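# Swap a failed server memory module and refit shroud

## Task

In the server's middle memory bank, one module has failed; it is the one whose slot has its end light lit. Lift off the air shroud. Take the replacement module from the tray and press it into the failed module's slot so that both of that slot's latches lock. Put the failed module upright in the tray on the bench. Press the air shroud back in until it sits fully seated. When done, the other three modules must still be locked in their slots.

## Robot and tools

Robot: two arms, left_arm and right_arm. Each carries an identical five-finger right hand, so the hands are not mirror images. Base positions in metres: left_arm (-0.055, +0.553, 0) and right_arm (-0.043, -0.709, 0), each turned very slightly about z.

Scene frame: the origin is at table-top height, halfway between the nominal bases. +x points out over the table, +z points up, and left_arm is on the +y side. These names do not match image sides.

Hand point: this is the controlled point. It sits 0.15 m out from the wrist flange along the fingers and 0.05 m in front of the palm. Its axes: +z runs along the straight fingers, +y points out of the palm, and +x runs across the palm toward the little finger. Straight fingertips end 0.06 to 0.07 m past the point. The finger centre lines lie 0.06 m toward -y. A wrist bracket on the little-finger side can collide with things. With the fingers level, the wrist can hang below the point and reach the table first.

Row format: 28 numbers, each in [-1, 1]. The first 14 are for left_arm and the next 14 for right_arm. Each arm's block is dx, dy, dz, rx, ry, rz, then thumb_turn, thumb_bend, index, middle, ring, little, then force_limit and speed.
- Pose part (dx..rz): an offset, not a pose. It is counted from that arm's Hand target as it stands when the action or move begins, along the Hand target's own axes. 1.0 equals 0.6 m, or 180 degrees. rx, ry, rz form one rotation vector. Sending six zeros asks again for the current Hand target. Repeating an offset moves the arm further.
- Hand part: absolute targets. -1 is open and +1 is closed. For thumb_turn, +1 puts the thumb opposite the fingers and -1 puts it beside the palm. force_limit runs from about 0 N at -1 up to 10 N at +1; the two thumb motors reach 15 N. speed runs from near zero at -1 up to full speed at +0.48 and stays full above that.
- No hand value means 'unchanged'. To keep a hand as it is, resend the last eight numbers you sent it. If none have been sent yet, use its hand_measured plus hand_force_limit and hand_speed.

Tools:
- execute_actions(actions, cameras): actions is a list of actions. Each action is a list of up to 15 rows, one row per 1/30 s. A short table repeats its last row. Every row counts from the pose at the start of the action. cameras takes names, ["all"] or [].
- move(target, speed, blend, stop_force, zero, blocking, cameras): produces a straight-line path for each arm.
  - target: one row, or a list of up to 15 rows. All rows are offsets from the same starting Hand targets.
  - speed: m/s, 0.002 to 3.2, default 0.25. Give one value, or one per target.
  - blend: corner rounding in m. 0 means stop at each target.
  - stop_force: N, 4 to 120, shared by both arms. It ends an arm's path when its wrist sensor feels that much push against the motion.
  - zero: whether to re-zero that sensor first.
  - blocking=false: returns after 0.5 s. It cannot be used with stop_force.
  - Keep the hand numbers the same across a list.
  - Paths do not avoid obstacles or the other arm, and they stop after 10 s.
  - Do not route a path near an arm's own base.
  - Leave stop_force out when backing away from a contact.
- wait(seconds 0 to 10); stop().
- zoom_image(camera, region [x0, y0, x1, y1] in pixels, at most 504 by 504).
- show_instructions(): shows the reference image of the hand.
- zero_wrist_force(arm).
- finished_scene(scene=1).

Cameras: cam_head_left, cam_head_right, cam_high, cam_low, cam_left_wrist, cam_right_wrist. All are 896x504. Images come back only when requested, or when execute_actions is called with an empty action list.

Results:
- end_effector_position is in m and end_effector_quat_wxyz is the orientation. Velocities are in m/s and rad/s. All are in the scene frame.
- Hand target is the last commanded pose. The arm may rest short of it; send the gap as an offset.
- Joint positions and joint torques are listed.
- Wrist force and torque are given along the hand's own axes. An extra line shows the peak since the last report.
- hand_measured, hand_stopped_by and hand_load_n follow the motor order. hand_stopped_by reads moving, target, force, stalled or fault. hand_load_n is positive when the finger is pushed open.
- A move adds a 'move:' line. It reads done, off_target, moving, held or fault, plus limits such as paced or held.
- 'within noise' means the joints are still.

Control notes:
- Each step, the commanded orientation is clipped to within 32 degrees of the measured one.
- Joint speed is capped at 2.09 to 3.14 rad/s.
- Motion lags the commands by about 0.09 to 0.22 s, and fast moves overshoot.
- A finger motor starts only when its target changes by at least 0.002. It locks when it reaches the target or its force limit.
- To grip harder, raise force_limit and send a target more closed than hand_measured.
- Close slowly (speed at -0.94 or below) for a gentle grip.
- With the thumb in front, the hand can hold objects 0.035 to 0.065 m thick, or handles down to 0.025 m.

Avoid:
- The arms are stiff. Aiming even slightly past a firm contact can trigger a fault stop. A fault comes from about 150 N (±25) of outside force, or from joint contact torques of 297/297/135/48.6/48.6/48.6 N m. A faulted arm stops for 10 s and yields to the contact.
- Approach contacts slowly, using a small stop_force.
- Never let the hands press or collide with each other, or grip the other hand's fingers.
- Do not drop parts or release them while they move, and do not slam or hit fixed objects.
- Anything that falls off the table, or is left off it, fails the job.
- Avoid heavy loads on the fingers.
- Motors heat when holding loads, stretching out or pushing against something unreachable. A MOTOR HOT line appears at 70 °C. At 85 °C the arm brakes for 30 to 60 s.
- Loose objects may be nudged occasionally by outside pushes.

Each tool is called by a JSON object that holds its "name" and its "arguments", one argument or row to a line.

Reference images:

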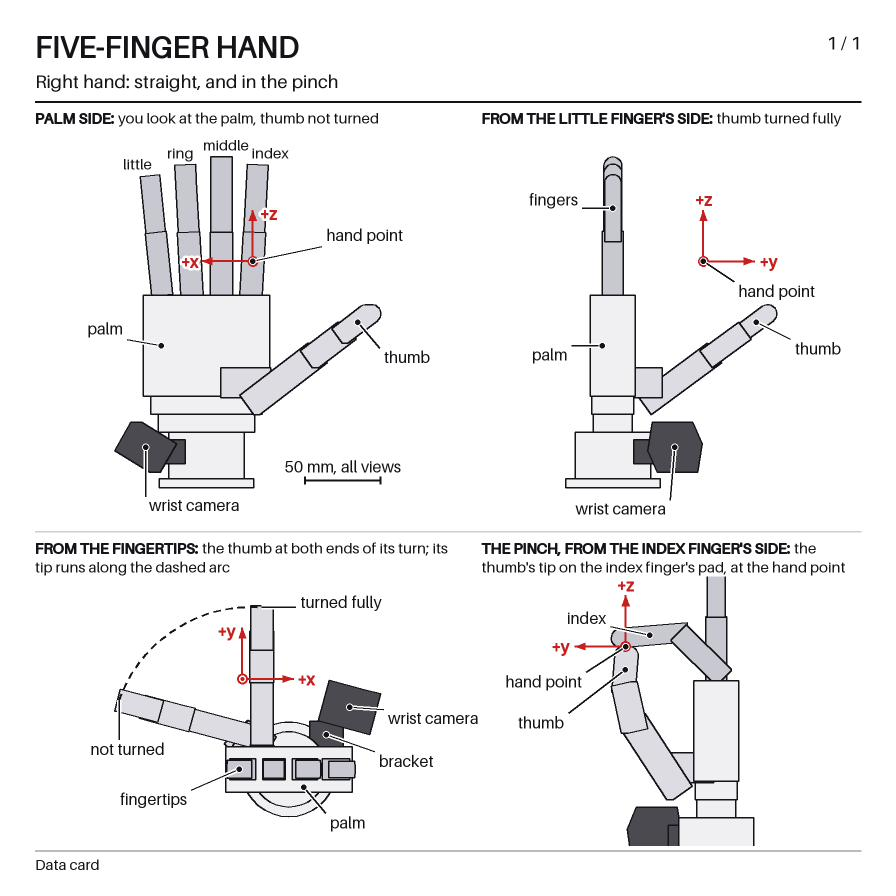

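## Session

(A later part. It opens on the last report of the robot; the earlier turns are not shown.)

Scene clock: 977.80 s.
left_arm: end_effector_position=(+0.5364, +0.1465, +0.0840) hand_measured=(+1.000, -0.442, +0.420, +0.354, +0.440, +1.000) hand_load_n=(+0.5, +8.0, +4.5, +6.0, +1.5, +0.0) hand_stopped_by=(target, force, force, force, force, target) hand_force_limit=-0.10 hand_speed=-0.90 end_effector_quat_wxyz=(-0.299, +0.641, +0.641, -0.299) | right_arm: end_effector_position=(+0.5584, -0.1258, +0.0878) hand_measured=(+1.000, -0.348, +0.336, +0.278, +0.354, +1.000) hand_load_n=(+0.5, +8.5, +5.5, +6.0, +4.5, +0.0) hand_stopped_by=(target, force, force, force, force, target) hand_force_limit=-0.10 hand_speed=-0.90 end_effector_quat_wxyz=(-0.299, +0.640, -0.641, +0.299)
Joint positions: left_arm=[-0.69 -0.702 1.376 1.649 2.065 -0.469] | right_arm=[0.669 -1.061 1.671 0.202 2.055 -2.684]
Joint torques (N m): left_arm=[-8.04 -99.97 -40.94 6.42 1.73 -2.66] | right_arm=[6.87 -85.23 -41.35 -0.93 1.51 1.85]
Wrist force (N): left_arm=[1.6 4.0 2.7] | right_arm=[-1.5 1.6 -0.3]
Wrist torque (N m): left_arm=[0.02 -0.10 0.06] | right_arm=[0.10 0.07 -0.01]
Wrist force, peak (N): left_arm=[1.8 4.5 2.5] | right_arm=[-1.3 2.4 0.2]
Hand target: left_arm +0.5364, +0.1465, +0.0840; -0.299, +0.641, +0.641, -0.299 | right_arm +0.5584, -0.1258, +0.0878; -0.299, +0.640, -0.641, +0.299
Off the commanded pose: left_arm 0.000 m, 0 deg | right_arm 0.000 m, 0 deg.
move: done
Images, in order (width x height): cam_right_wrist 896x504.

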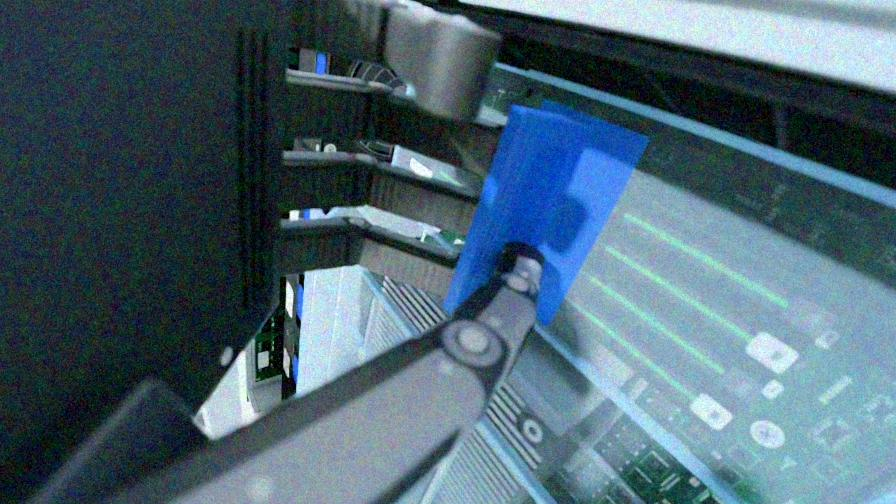

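{"name": "move", "arguments": {
  "target": [0, -0.00511, -0.00429, 0, 0, 0, 1, 0.3, 0.8, 0.8, 0.8, 1, -0.1, -0.9, 0, -0.00511, -0.00429, 0, 0, 0, 1, 0.3, 0.8, 0.8, 0.8, 1, -0.1, -0.9],
  "speed": 0.02,
  "cameras": ["cam_right_wrist", "cam_low"]
}}

Scene clock: 983.00 s.
left_arm: end_effector_position=(+0.5364, +0.1465, +0.0881) hand_measured=(+1.000, -0.442, +0.420, +0.354, +0.440, +1.000) hand_load_n=(+0.5, +9.0, +3.5, +5.5, +0.5, +0.0) hand_stopped_by=(target, force, force, force, force, target) hand_force_limit=-0.10 hand_speed=-0.90 end_effector_quat_wxyz=(-0.299, +0.641, +0.641, -0.299) | right_arm: end_effector_position=(+0.5585, -0.1258, +0.0919) hand_measured=(+1.000, -0.348, +0.336, +0.278, +0.354, +1.000) hand_load_n=(+2.0, +10.5, +3.5, +4.0, +2.0, +0.0) hand_stopped_by=(target, force, force, force, force, target) hand_force_limit=-0.10 hand_speed=-0.90 end_effector_quat_wxyz=(-0.299, +0.640, -0.641, +0.299)
Joint positions: left_arm=[-0.69 -0.707 1.375 1.654 2.065 -0.469] | right_arm=[0.669 -1.064 1.668 0.208 2.055 -2.684]
Joint torques (N m): left_arm=[-7.39 -94.28 -45.19 5.72 1.58 -2.71] | right_arm=[6.58 -79.83 -40.28 2.74 1.59 1.53]
Wrist force (N): left_arm=[3.8 7.8 6.7] | right_arm=[-7.1 4.7 2.4]
Wrist torque (N m): left_arm=[0.15 -0.13 0.07] | right_arm=[0.20 0.09 0.01]
Wrist force, peak (N): left_arm=[2.5 8.3 7.6] | right_arm=[-1.7 8.3 5.4]
Hand target: left_arm +0.5364, +0.1465, +0.0880; -0.299, +0.641, +0.641, -0.299 | right_arm +0.5584, -0.1258, +0.0918; -0.299, +0.640, -0.641, +0.299
Off the commanded pose: left_arm 0.000 m, 0 deg | right_arm 0.000 m, 0 deg.
move: done
Images, in order (width x height): cam_low 896x504, cam_right_wrist 896x504.

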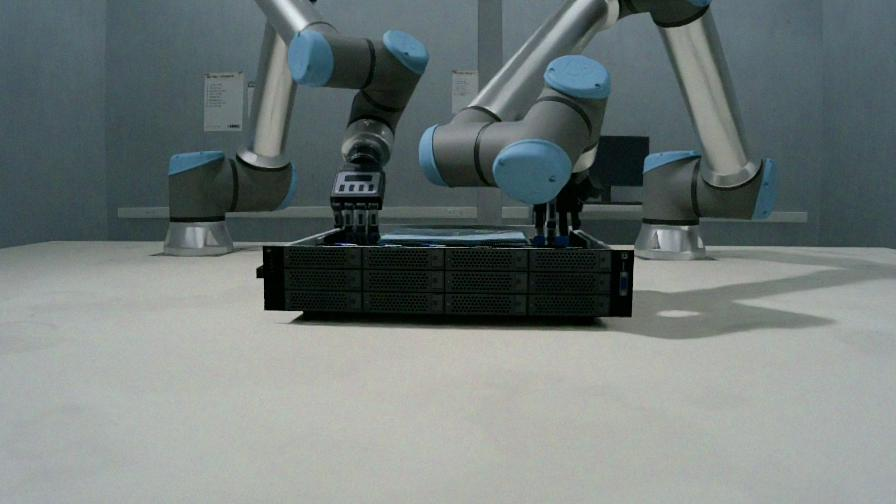

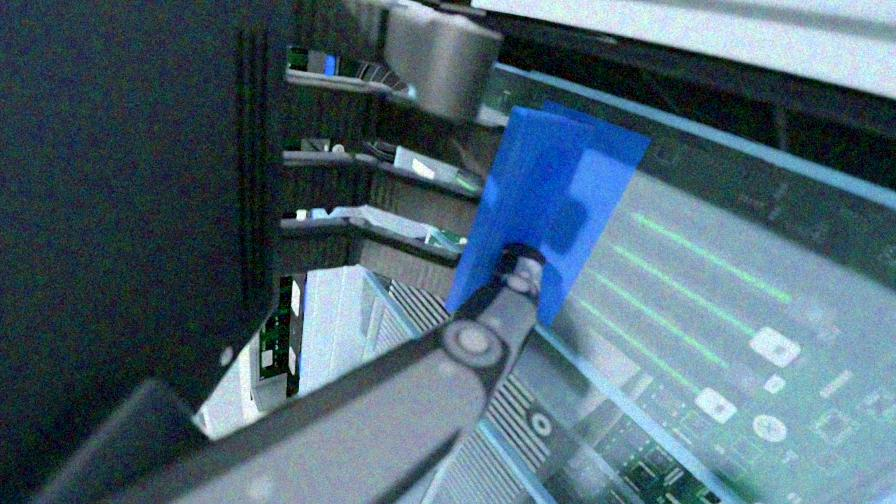

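{"name": "move", "arguments": {
  "target": [0, -0.0383, -0.03214, 0, 0, 0, 1, 0.3, 0.8, 0.8, 0.8, 1, -0.1, -0.9, 0, -0.0383, -0.03214, 0, 0, 0, 1, 0.3, 0.8, 0.8, 0.8, 1, -0.1, -0.9],
  "speed": 0.02,
  "cameras": ["cam_right_wrist", "cam_low", "cam_left_wrist"]
}}

Scene clock: 992.27 s.
left_arm: end_effector_position=(+0.5364, +0.1465, +0.1182) hand_measured=(+1.000, -0.442, +0.420, +0.354, +0.440, +1.000) hand_load_n=(+1.0, +8.5, +2.0, +4.0, +0.0, +0.0) hand_stopped_by=(target, force, force, force, force, target) hand_force_limit=-0.10 hand_speed=-0.90 end_effector_quat_wxyz=(-0.299, +0.641, +0.641, -0.299) | right_arm: end_effector_position=(+0.5584, -0.1259, +0.1220) hand_measured=(+1.000, -0.348, +0.336, +0.278, +0.354, +1.000) hand_load_n=(+2.5, +10.5, +4.0, +3.0, +2.5, +0.0) hand_stopped_by=(target, force, force, force, force, target) hand_force_limit=-0.10 hand_speed=-0.90 end_effector_quat_wxyz=(-0.299, +0.640, -0.641, +0.299)
Joint positions: left_arm=[-0.69 -0.737 1.37 1.689 2.065 -0.469] | right_arm=[0.669 -1.091 1.649 0.255 2.055 -2.684]
Joint torques (N m): left_arm=[-8.61 -80.65 -41.09 3.77 2.16 -2.5] | right_arm=[0.11 -68.8 -37.68 -0.37 0.43 -0.49]
Wrist force (N): left_arm=[0.8 3.4 2.4] | right_arm=[-1.9 1.9 0.2]
Wrist torque (N m): left_arm=[0.03 -0.01 0.03] | right_arm=[0.08 0.12 -0.08]
Wrist force, peak (N): left_arm=[2.6 8.6 7.6] | right_arm=[-9.1 5.7 4.0]
Hand target: left_arm +0.5364, +0.1465, +0.1180; -0.299, +0.641, +0.641, -0.299 | right_arm +0.5584, -0.1259, +0.1218; -0.299, +0.640, -0.641, +0.299
Off the commanded pose: left_arm 0.000 m, 0 deg | right_arm 0.000 m, 0 deg.
move: done
Images, in order (width x height): cam_low 896x504, cam_left_wrist 896x504, cam_right_wrist 896x504.

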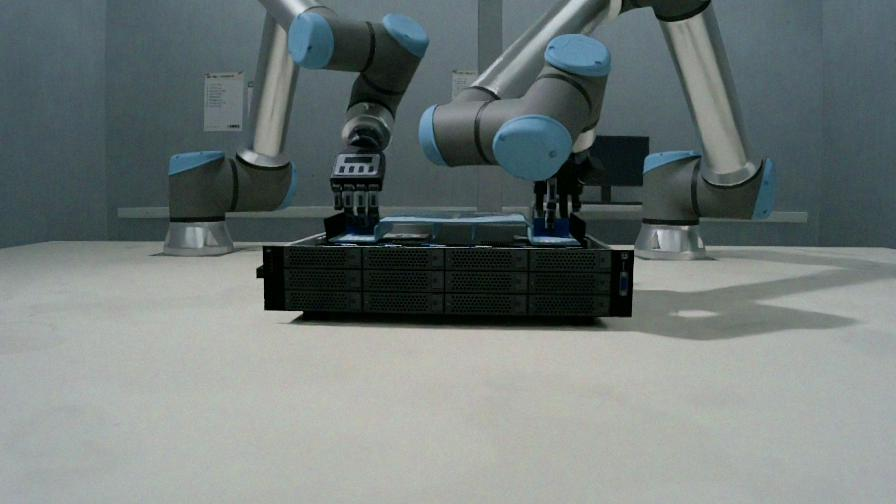

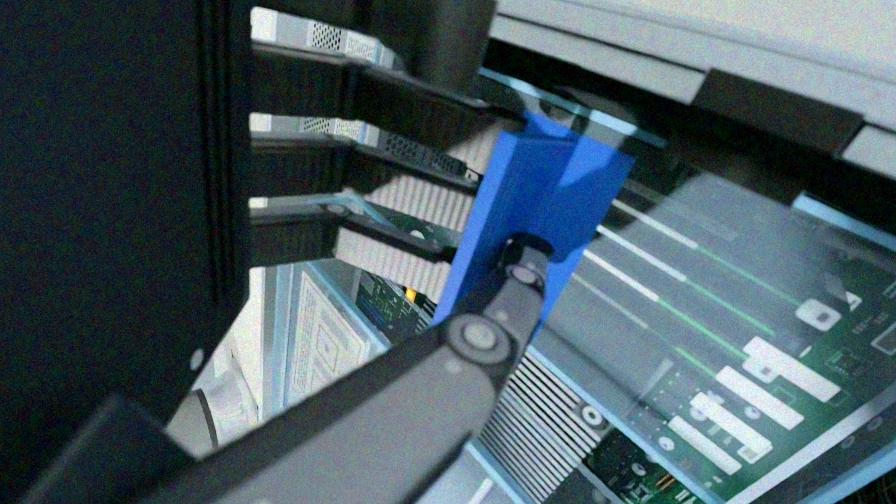

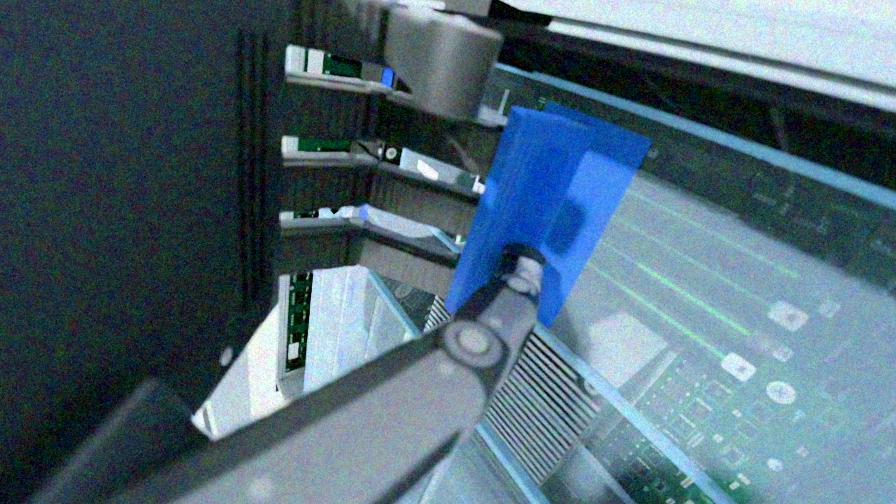

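{"name": "move", "arguments": {
  "target": [
    [0, -0.11873, -0.09964, 0, 0, 0, 1, 0.3, 0.8, 0.8, 0.8, 1, -0.1, -0.9, 0, -0.11873, -0.09964, 0, 0, 0, 1, 0.3, 0.8, 0.8, 0.8, 1, -0.1, -0.9]
  ],
  "speed": 0.05,
  "cameras": ["cam_right_wrist", "cam_low", "cam_head_left"]
}}

Scene clock: 1014.83 s.
left_arm: end_effector_position=(+0.5364, +0.1464, +0.2112) hand_measured=(+1.000, -0.442, +0.420, +0.354, +0.440, +1.000) hand_load_n=(+1.0, +8.5, +2.0, +4.0, +0.0, +0.0) hand_stopped_by=(target, force, force, force, force, target) hand_force_limit=-0.10 hand_speed=-0.90 end_effector_quat_wxyz=(-0.299, +0.641, +0.641, -0.299) | right_arm: end_effector_position=(+0.5584, -0.1259, +0.2151) hand_measured=(+1.000, -0.348, +0.336, +0.278, +0.354, +1.000) hand_load_n=(+2.5, +10.5, +4.5, +3.0, +2.5, +0.0) hand_stopped_by=(target, force, force, force, force, target) hand_force_limit=-0.10 hand_speed=-0.90 end_effector_quat_wxyz=(-0.299, +0.640, -0.641, +0.299) end_effector_velocity=(+0.000, +0.000, -0.003) end_effector_angular_velocity=(-0.002, +0.000, +0.001)
Joint positions: left_arm=[-0.69 -0.821 1.337 1.807 2.065 -0.469] | right_arm=[0.669 -1.162 1.572 0.402 2.055 -2.684]
Joint velocities: left_arm=[within noise] | right_arm=[0.001 0.002 0.003 -0.005 0.001 -0.001]
Joint torques (N m): left_arm=[-7.37 -77.38 -26.62 1.95 2.46 -2.2] | right_arm=[-12.42 -64.44 -30.33 -1.61 0.87 -3.4]
Wrist force (N): left_arm=[0.7 3.6 2.7] | right_arm=[-1.7 2.2 0.3]
Wrist torque (N m): left_arm=[0.00 0.03 0.00] | right_arm=[0.07 0.20 -0.13]
Wrist force, peak (N): left_arm=[-1.8 4.3 3.0] | right_arm=[-5.0 1.7 0.4]
Hand target: left_arm +0.5364, +0.1465, +0.2110; -0.299, +0.641, +0.641, -0.299 | right_arm +0.5583, -0.1260, +0.2148; -0.299, +0.640, -0.641, +0.299
Off the commanded pose: left_arm 0.000 m, 0 deg | right_arm 0.000 m, 0 deg.
move: done
Images, in order (width x height): cam_head_left 896x504, cam_low 896x504, cam_right_wrist 896x504.

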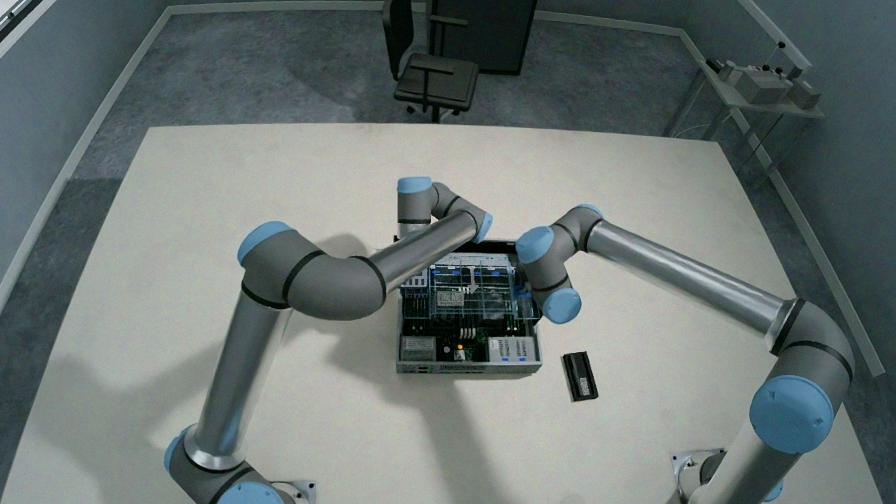

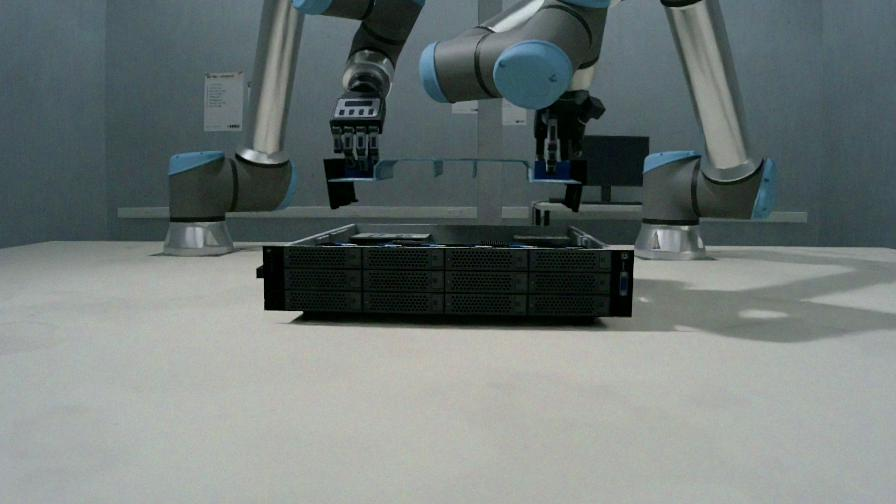

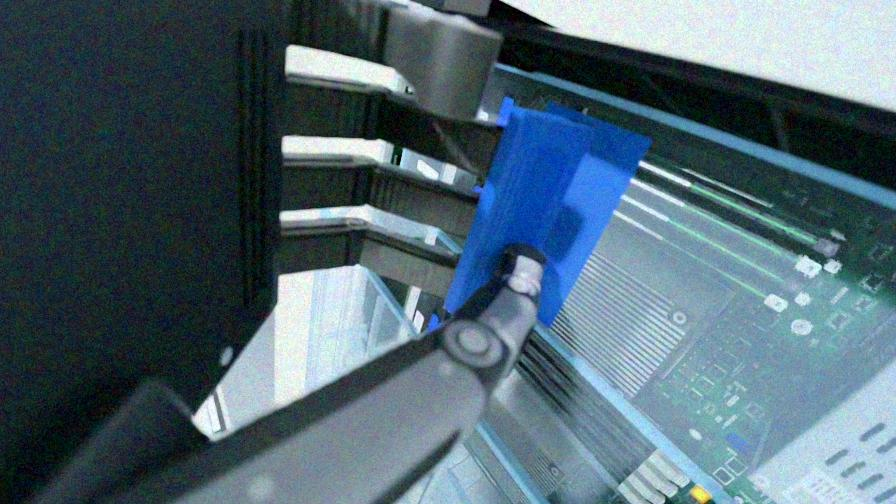

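{"name": "zoom_image", "arguments": {
  "camera": "cam_low",
  "region": [310, 140, 610, 260]
}}

{"name": "zoom_image", "arguments": {
  "camera": "cam_head_left",
  "region": [380, 220, 560, 390]
}}

Scaled by 1.680 from the camera's 896x504 image, which has a finer 1280x720 frame.

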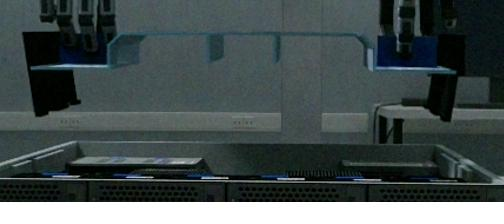

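Scaled by 2.800 from the camera's 896x504 image, which has a finer 1280x720 frame.

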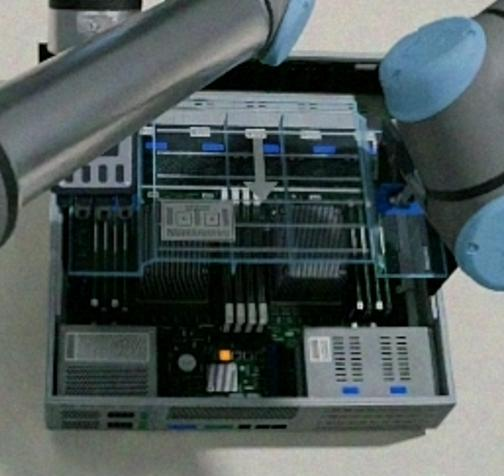

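{"name": "move", "arguments": {
  "target": [0, -0.3696, 0.4405, 0, 0, 0, 1, 0.3, 0.8, 0.8, 0.8, 1, -0.1, -0.9, 0, 0.3696, -0.4405, 0, 0, 0, 1, 0.3, 0.8, 0.8, 0.8, 1, -0.1, -0.9],
  "speed": 0.1,
  "cameras": ["cam_right_wrist", "cam_head_right", "cam_head_left"]
}}

Scene clock: 1026.87 s.
left_arm: end_effector_position=(+0.1914, +0.1468, +0.2108) hand_measured=(+1.000, -0.442, +0.420, +0.354, +0.440, +1.000) hand_load_n=(+2.0, +8.5, +2.0, +4.0, +0.5, +0.0) hand_stopped_by=(target, force, force, force, force, target) hand_force_limit=-0.10 hand_speed=-0.90 end_effector_quat_wxyz=(-0.299, +0.641, +0.641, -0.299) | right_arm: end_effector_position=(+0.2133, -0.1260, +0.2145) hand_measured=(+1.000, -0.348, +0.336, +0.278, +0.354, +1.000) hand_load_n=(+3.0, +10.5, +4.5, +3.0, +2.5, +0.0) hand_stopped_by=(target, force, force, force, force, target) hand_force_limit=-0.10 hand_speed=-0.90 end_effector_quat_wxyz=(-0.299, +0.641, -0.641, +0.299)
Joint positions: left_arm=[-1.078 -1.217 1.961 1.357 2.3 -0.849] | right_arm=[1.109 -1.337 1.863 0.543 2.319 -2.249]
Joint torques (N m): left_arm=[-5.37 -55.81 -34.69 5.82 -1.03 3.26] | right_arm=[5.16 -42.66 -44.4 1.31 0.94 -2.62]
Wrist force (N): left_arm=[-3.5 4.1 2.6] | right_arm=[-7.0 1.9 0.3]
Wrist torque (N m): left_arm=[0.10 -0.09 0.18] | right_arm=[0.03 0.20 0.07]
Wrist force, peak (N): left_arm=[-4.7 4.0 2.5] | right_arm=[-8.2 1.8 0.2]
Hand target: left_arm +0.1914, +0.1468, +0.2108; -0.299, +0.641, +0.641, -0.299 | right_arm +0.2133, -0.1259, +0.2145; -0.299, +0.640, -0.641, +0.299
Off the commanded pose: left_arm 0.000 m, 0 deg | right_arm 0.000 m, 0 deg.
move: done
Images, in order (width x height): cam_head_left 896x504, cam_head_right 896x504, cam_right_wrist 896x504.

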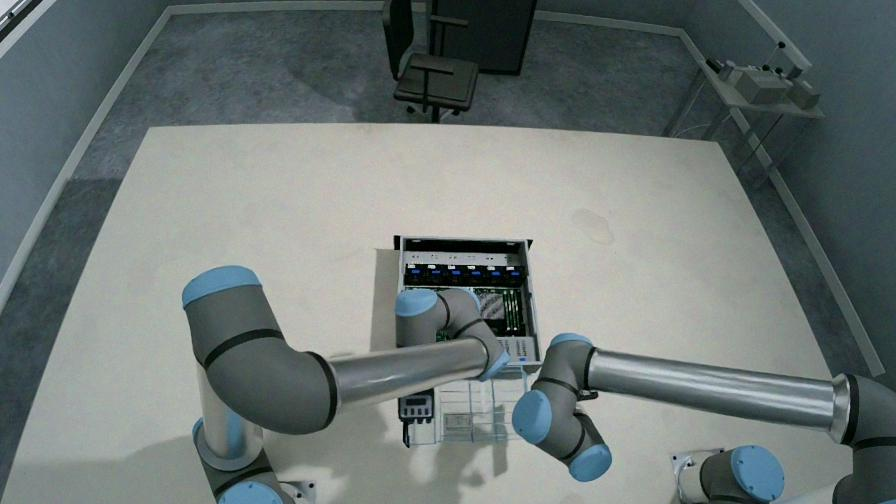

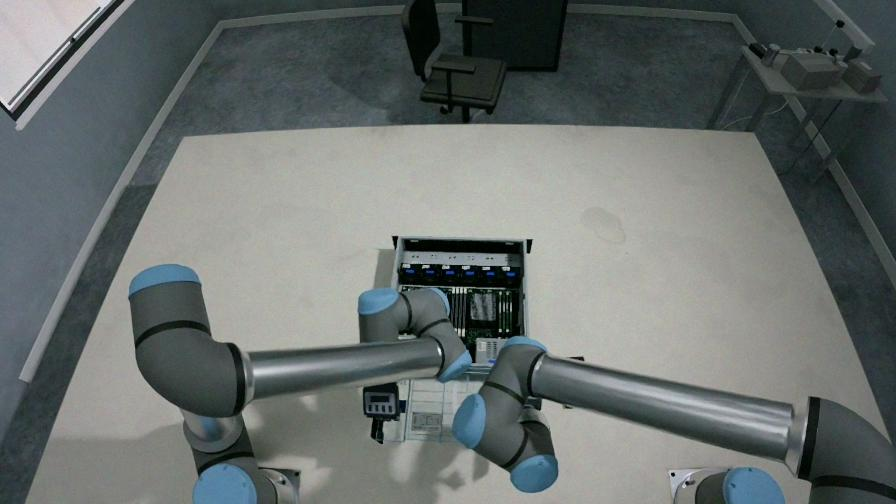

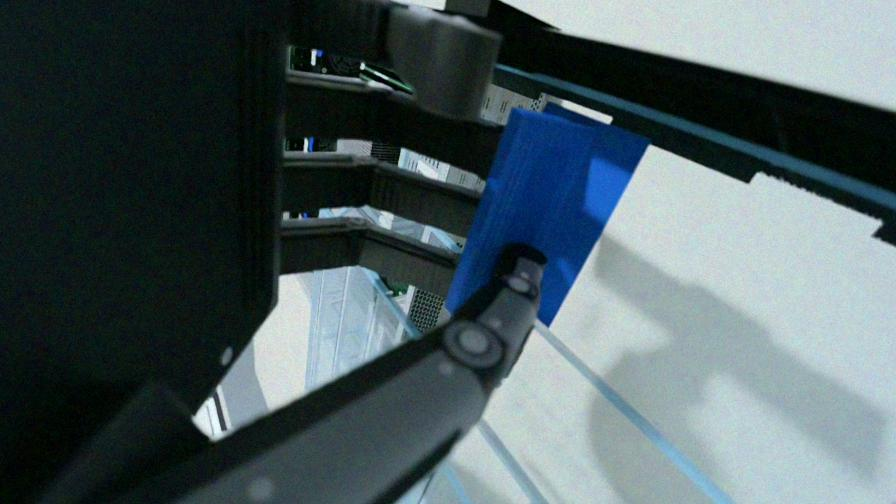

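{"name": "zoom_image", "arguments": {
  "camera": "cam_head_left",
  "region": [370, 320, 570, 480]
}}

{"name": "zoom_image", "arguments": {
  "camera": "cam_head_right",
  "region": [340, 320, 560, 480]
}}

Scaled by 2.520 from the camera's 896x504 image, which has a finer 1280x720 frame.

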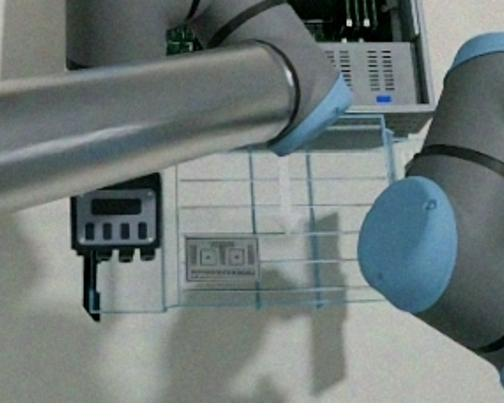

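Scaled by 2.291 from the camera's 896x504 image, which has a finer 1280x720 frame.

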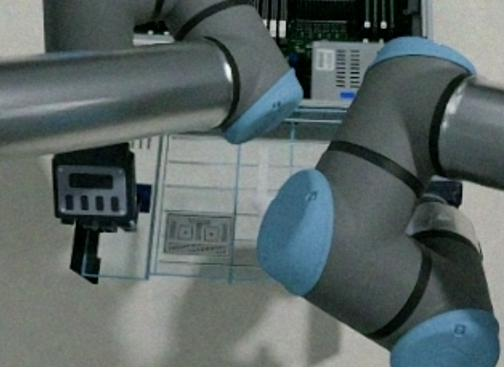

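{"name": "move", "arguments": {
  "target": [0, 0.1851, 0.1553, 0, 0, 0, 1, 0.3, 0.8, 0.8, 0.8, 1, -0.1, -0.9, 0, 0.1851, 0.1553, 0, 0, 0, 1, 0.3, 0.8, 0.8, 0.8, 1, -0.1, -0.9],
  "speed": 0.06,
  "cameras": ["cam_head_left", "cam_high"]
}}

{"name": "zoom_image", "arguments": {
  "camera": "cam_head_left",
  "region": [370, 320, 570, 480]
}}

Scene clock: 1040.97 s.
left_arm: end_effector_position=(+0.1914, +0.1468, +0.0658) hand_measured=(+1.000, -0.442, +0.420, +0.354, +0.440, +1.000) hand_load_n=(+1.5, +8.5, +3.5, +4.5, +0.0, +0.0) hand_stopped_by=(target, force, force, force, force, target) hand_force_limit=-0.10 hand_speed=-0.90 end_effector_quat_wxyz=(-0.299, +0.641, +0.641, -0.299) | right_arm: end_effector_position=(+0.2133, -0.1259, +0.0694) hand_measured=(+1.000, -0.348, +0.336, +0.278, +0.354, +1.000) hand_load_n=(+2.5, +10.5, +3.5, +3.5, +1.5, +0.0) hand_stopped_by=(target, force, force, force, force, target) hand_force_limit=-0.10 hand_speed=-0.90 end_effector_quat_wxyz=(-0.299, +0.641, -0.641, +0.299)
Joint positions: left_arm=[-1.078 -1.019 2.013 1.107 2.3 -0.849] | right_arm=[1.109 -1.183 1.967 0.285 2.319 -2.249]
Joint torques (N m): left_arm=[8.04 -66.91 -17.48 6.68 0.46 3.19] | right_arm=[-11.79 -71.21 -37.08 5.87 -0.04 -3.82]
Wrist force (N): left_arm=[0.8 3.6 2.1] | right_arm=[-3.2 1.8 0.4]
Wrist torque (N m): left_arm=[0.10 -0.27 0.20] | right_arm=[0.10 0.14 0.04]
Wrist force, peak (N): left_arm=[1.5 4.8 3.1] | right_arm=[-6.8 1.9 0.2]
Hand target: left_arm +0.1914, +0.1467, +0.0658; -0.299, +0.641, +0.641, -0.299 | right_arm +0.2134, -0.1257, +0.0695; -0.299, +0.640, -0.641, +0.299
Off the commanded pose: left_arm 0.000 m, 0 deg | right_arm 0.000 m, 0 deg.
move: done
Images, in order (width x height): cam_head_left 896x504, cam_high 896x504.

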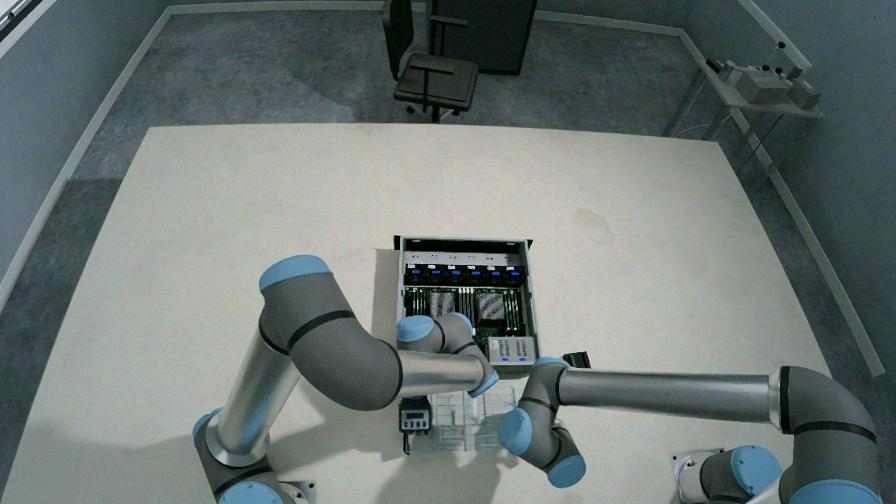

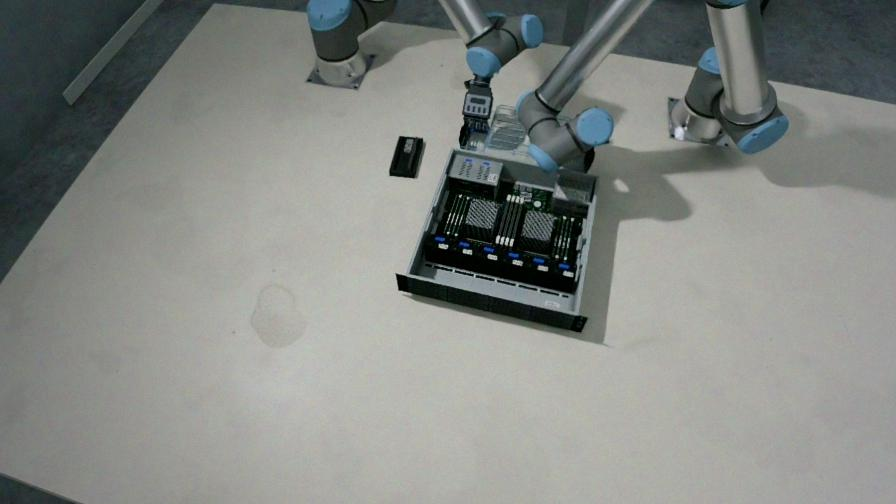

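Scaled by 2.520 from the camera's 896x504 image, which has a finer 1280x720 frame.

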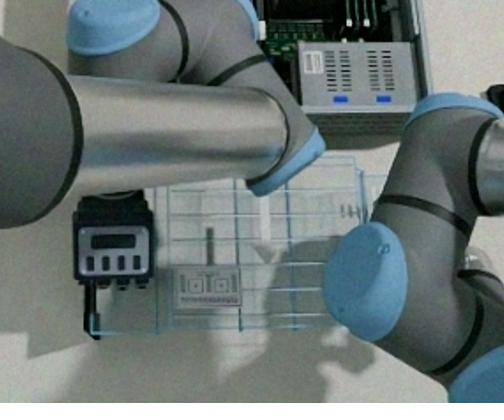

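{"name": "move", "arguments": {
  "target": [0, 0.02553, 0.02143, 0, 0, 0, 1, 0.3, 0.8, 0.8, 0.8, 1, -0.1, -0.9, 0, 0.02553, 0.02143, 0, 0, 0, 1, 0.3, 0.8, 0.8, 0.8, 1, -0.1, -0.9],
  "speed": 0.01,
  "stop_force": 4,
  "cameras": ["cam_left_wrist", "cam_right_wrist"]
}}

Scene clock: 1045.00 s.
left_arm: end_effector_position=(+0.1915, +0.1467, +0.0654) hand_measured=(+1.000, -0.442, +0.420, +0.354, +0.440, +1.000) hand_load_n=(+1.0, +9.0, +3.5, +4.5, +0.5, +0.0) hand_stopped_by=(target, force, force, force, force, target) hand_force_limit=-0.10 hand_speed=-0.90 end_effector_quat_wxyz=(-0.299, +0.641, +0.641, -0.299) | right_arm: end_effector_position=(+0.2135, -0.1257, +0.0675) hand_measured=(+1.000, -0.348, +0.336, +0.280, +0.354, +1.000) hand_load_n=(+2.0, +10.0, +3.0, +4.0, +2.0, +0.0) hand_stopped_by=(target, force, force, force, force, target) hand_force_limit=-0.10 hand_speed=-0.90 end_effector_quat_wxyz=(-0.299, +0.640, -0.641, +0.299)
Joint positions: left_arm=[-1.078 -1.018 2.013 1.106 2.3 -0.849] | right_arm=[1.109 -1.181 1.967 0.282 2.319 -2.249]
Joint torques (N m): left_arm=[-3.25 -60.36 -28.17 7.03 -0.55 -2.44] | right_arm=[-6.03 -70.65 -38.69 4.9 0.01 -3.03]
Wrist force (N): left_arm=[2.8 4.6 3.1] | right_arm=[-0.9 0.0 -1.3]
Wrist torque (N m): left_arm=[0.08 -0.31 0.16] | right_arm=[0.05 0.15 0.03]
Wrist force, peak (N): left_arm=[3.5 -7.8 -5.3] | right_arm=[-0.5 -9.7 -11.1]
Hand target: left_arm +0.1915, +0.1467, +0.0654; -0.299, +0.641, +0.641, -0.299 (not the last commanded pose) | right_arm +0.2135, -0.1256, +0.0675; -0.299, +0.640, -0.641, +0.299 (not the last commanded pose)
Off the commanded pose: left_arm 0.020 m, 0 deg | right_arm 0.018 m, 0 deg.
move: contact (left_arm, right_arm)
Images, in order (width x height): cam_left_wrist 896x504, cam_right_wrist 896x504.

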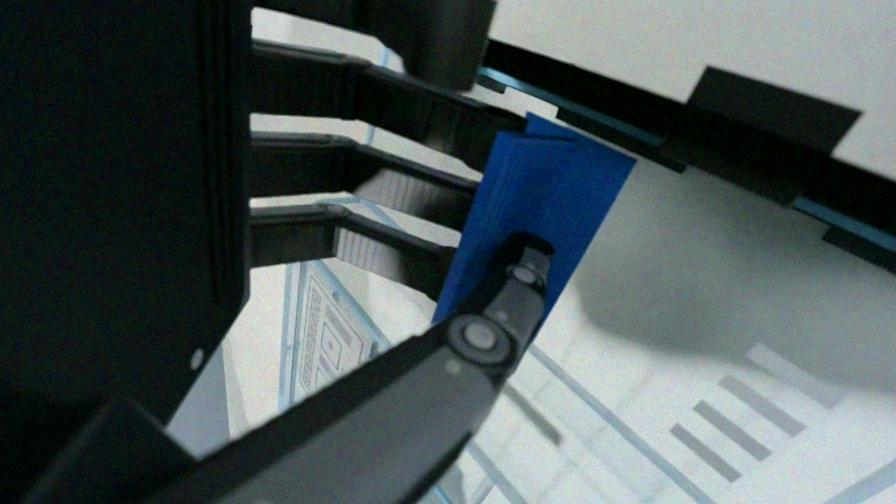

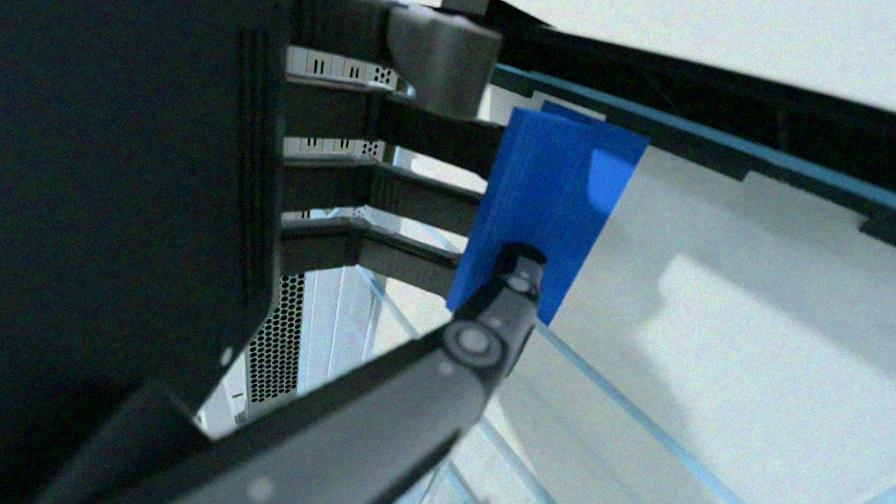

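{"name": "move", "arguments": {
  "target": [0, 0.00128, 0.00107, 0, 0, 0, 1, 0.3, 0.8, 0.8, 0.8, 1, -0.1, -0.9, 0, 0, 0, 0, 0, 0, 1, 0.3, 0.8, 0.8, 0.8, 1, -0.1, -0.9],
  "speed": 0.01
}}

Scene clock: 1051.73 s.
left_arm: end_effector_position=(+0.1915, +0.1466, +0.0644) hand_measured=(+1.000, -0.442, +0.420, +0.354, +0.440, +1.000) hand_load_n=(+0.5, +8.5, +1.5, +2.0, +0.5, +0.0) hand_stopped_by=(target, force, force, force, force, target) hand_force_limit=-0.10 hand_speed=-0.90 end_effector_quat_wxyz=(-0.299, +0.641, +0.641, -0.299) | right_arm: end_effector_position=(+0.2135, -0.1256, +0.0675) hand_measured=(+1.000, -0.348, +0.336, +0.280, +0.354, +1.000) hand_load_n=(+1.5, +10.0, +3.5, +3.5, +2.0, +0.0) hand_stopped_by=(target, force, force, force, force, target) hand_force_limit=-0.10 hand_speed=-0.90 end_effector_quat_wxyz=(-0.299, +0.640, -0.641, +0.299)
Joint positions: left_arm=[-1.078 -1.016 2.013 1.104 2.3 -0.849] | right_arm=[1.109 -1.181 1.967 0.282 2.319 -2.249]
Joint torques (N m): left_arm=[-6.19 -48.83 -10.25 -0.38 -0.62 -2.14] | right_arm=[-4.86 -70.65 -38.56 2.82 -0.05 -3.12]
Wrist force (N): left_arm=[3.3 -11.3 -5.5] | right_arm=[-0.9 -0.2 -1.5]
Wrist torque (N m): left_arm=[-0.30 -0.17 -0.05] | right_arm=[0.01 0.16 0.01]
Wrist force, peak (N): left_arm=[3.0 -11.5 -6.9] | right_arm=[-1.3 -0.2 -2.2]
Hand target: left_arm +0.1915, +0.1467, +0.0644; -0.299, +0.641, +0.641, -0.299 | right_arm +0.2135, -0.1256, +0.0675; -0.299, +0.640, -0.641, +0.299
Off the commanded pose: left_arm 0.000 m, 0 deg | right_arm 0.000 m, 0 deg.
move: done

{"name": "move", "arguments": {
  "target": [0, -0.00077, -0.00064, 0, 0, 0, 1, 0.3, 0.8, 0.8, 0.8, 1, -0.1, -0.9, 0, 0, 0, 0, 0, 0, 1, 0.3, 0.8, 0.8, 0.8, 1, -0.1, -0.9],
  "speed": 0.01
}}

{"name": "move", "arguments": {
  "target": [0, 0, 0, 0, 0, 0, 1, -0.75, 0.1, 0.1, 0.1, 1, -0.1, -0.5, 0, 0, 0, 0, 0, 0, 1, -0.75, 0.1, 0.1, 0.1, 1, -0.1, -0.5],
  "speed": 0.05,
  "cameras": ["cam_left_wrist", "cam_right_wrist"]
}}

Scene clock: 1057.00 s.
left_arm: end_effector_position=(+0.1914, +0.1468, +0.0650) hand_measured=(+1.000, -0.442, +0.420, +0.354, +0.440, +1.000) hand_load_n=(+1.0, +9.5, +3.0, +4.0, +0.0, +0.0) hand_stopped_by=(target, force, force, force, force, target) hand_force_limit=-0.10 hand_speed=-0.90 end_effector_quat_wxyz=(-0.299, +0.641, +0.641, -0.299) | right_arm: end_effector_position=(+0.2135, -0.1256, +0.0675) hand_measured=(+1.000, -0.348, +0.336, +0.280, +0.354, +1.000) hand_load_n=(+1.5, +10.0, +3.0, +4.0, +2.0, +0.0) hand_stopped_by=(target, force, force, force, force, target) hand_force_limit=-0.10 hand_speed=-0.90 end_effector_quat_wxyz=(-0.299, +0.640, -0.641, +0.299)
Joint positions: left_arm=[-1.078 -1.017 2.013 1.105 2.3 -0.849] | right_arm=[1.109 -1.181 1.967 0.282 2.319 -2.249]
Joint torques (N m): left_arm=[2.1 -72.4 -19.15 7.06 -0.07 -0.52] | right_arm=[-5.1 -71.09 -38.79 1.29 -0.06 -3.04]
Wrist force (N): left_arm=[2.1 4.6 3.3] | right_arm=[-1.5 -0.1 -1.4]
Wrist torque (N m): left_arm=[0.07 -0.27 0.16] | right_arm=[0.06 0.21 0.00]
Wrist force, peak (N): left_arm=[2.9 -11.6 -6.5] | right_arm=[-1.2 0.1 -2.1]
Hand target: left_arm +0.1915, +0.1467, +0.0650; -0.299, +0.641, +0.641, -0.299 | right_arm +0.2135, -0.1256, +0.0675; -0.299, +0.640, -0.641, +0.299
Off the commanded pose: left_arm 0.000 m, 0 deg | right_arm 0.000 m, 0 deg.
move: done

Scene clock: 1057.83 s.
left_arm: end_effector_position=(+0.1915, +0.1467, +0.0650) hand_measured=(+1.000, -0.750, +0.100, +0.108, +0.100, +1.000) hand_load_n=(+0.0, +0.0, +0.0, -12.0, +0.0, +0.0) hand_stopped_by=(target, target, target, stalled, target, target) hand_force_limit=-0.10 hand_speed=-0.50 end_effector_quat_wxyz=(-0.299, +0.641, +0.641, -0.299) | right_arm: end_effector_position=(+0.2135, -0.1256, +0.0676) hand_measured=(+1.000, -0.750, +0.100, +0.100, +0.100, +1.000) hand_load_n=(+0.0, +0.0, +0.0, +0.0, +0.0, +0.0) hand_stopped_by=(target, target, target, target, target, target) hand_force_limit=-0.10 hand_speed=-0.50 end_effector_quat_wxyz=(-0.300, +0.640, -0.641, +0.299)
Joint positions: left_arm=[-1.078 -1.017 2.013 1.105 2.3 -0.849] | right_arm=[1.109 -1.181 1.967 0.282 2.319 -2.249]
Joint torques (N m): left_arm=[2.6 -49.35 -28.59 -0.35 0.5 -0.85] | right_arm=[-4.87 -68.06 -34.97 1.06 -0.13 -3.29]
Wrist force (N): left_arm=[2.9 -9.3 -12.2] | right_arm=[-1.7 0.6 -0.9]
Wrist torque (N m): left_arm=[0.10 -0.08 -0.13] | right_arm=[0.09 0.19 0.03]
Wrist force, peak (N): left_arm=[2.0 -9.4 -12.8] | right_arm=[-1.8 0.1 -2.2]
Hand target: left_arm +0.1915, +0.1467, +0.0650; -0.299, +0.641, +0.641, -0.299 | right_arm +0.2135, -0.1256, +0.0675; -0.299, +0.640, -0.641, +0.299
Off the commanded pose: left_arm 0.000 m, 0 deg | right_arm 0.000 m, 0 deg.
move: done
Images, in order (width x height): cam_left_wrist 896x504, cam_right_wrist 896x504.

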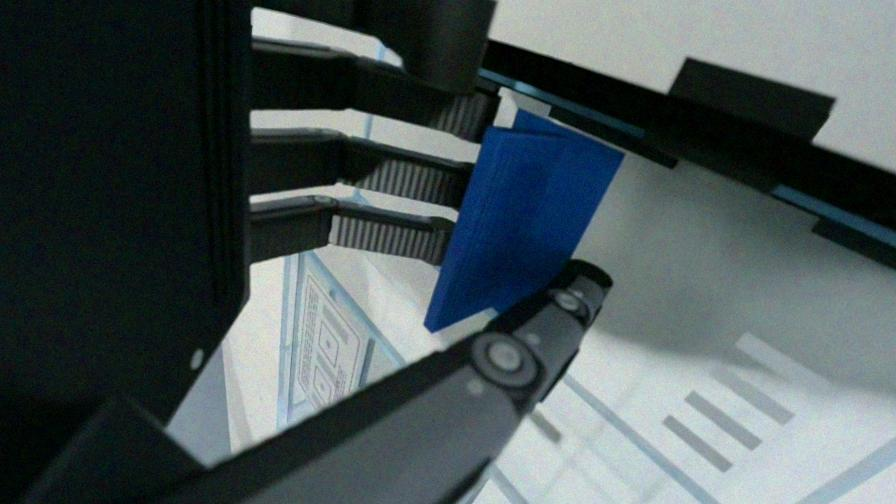

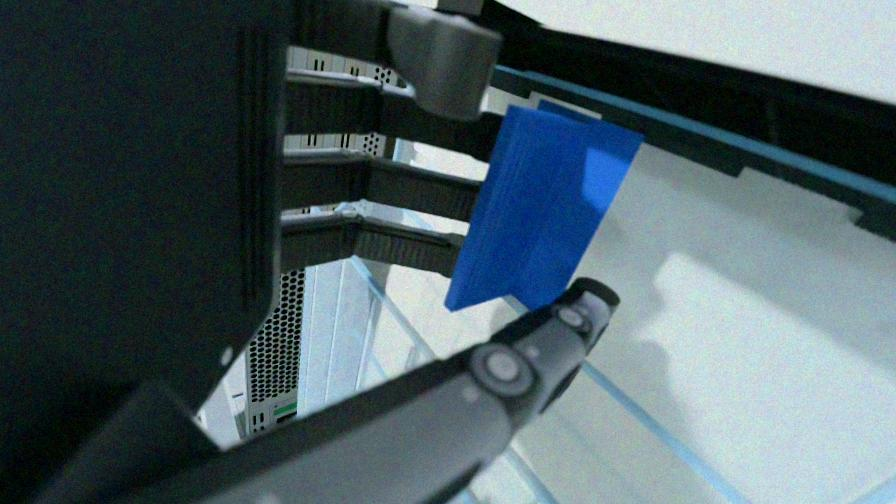

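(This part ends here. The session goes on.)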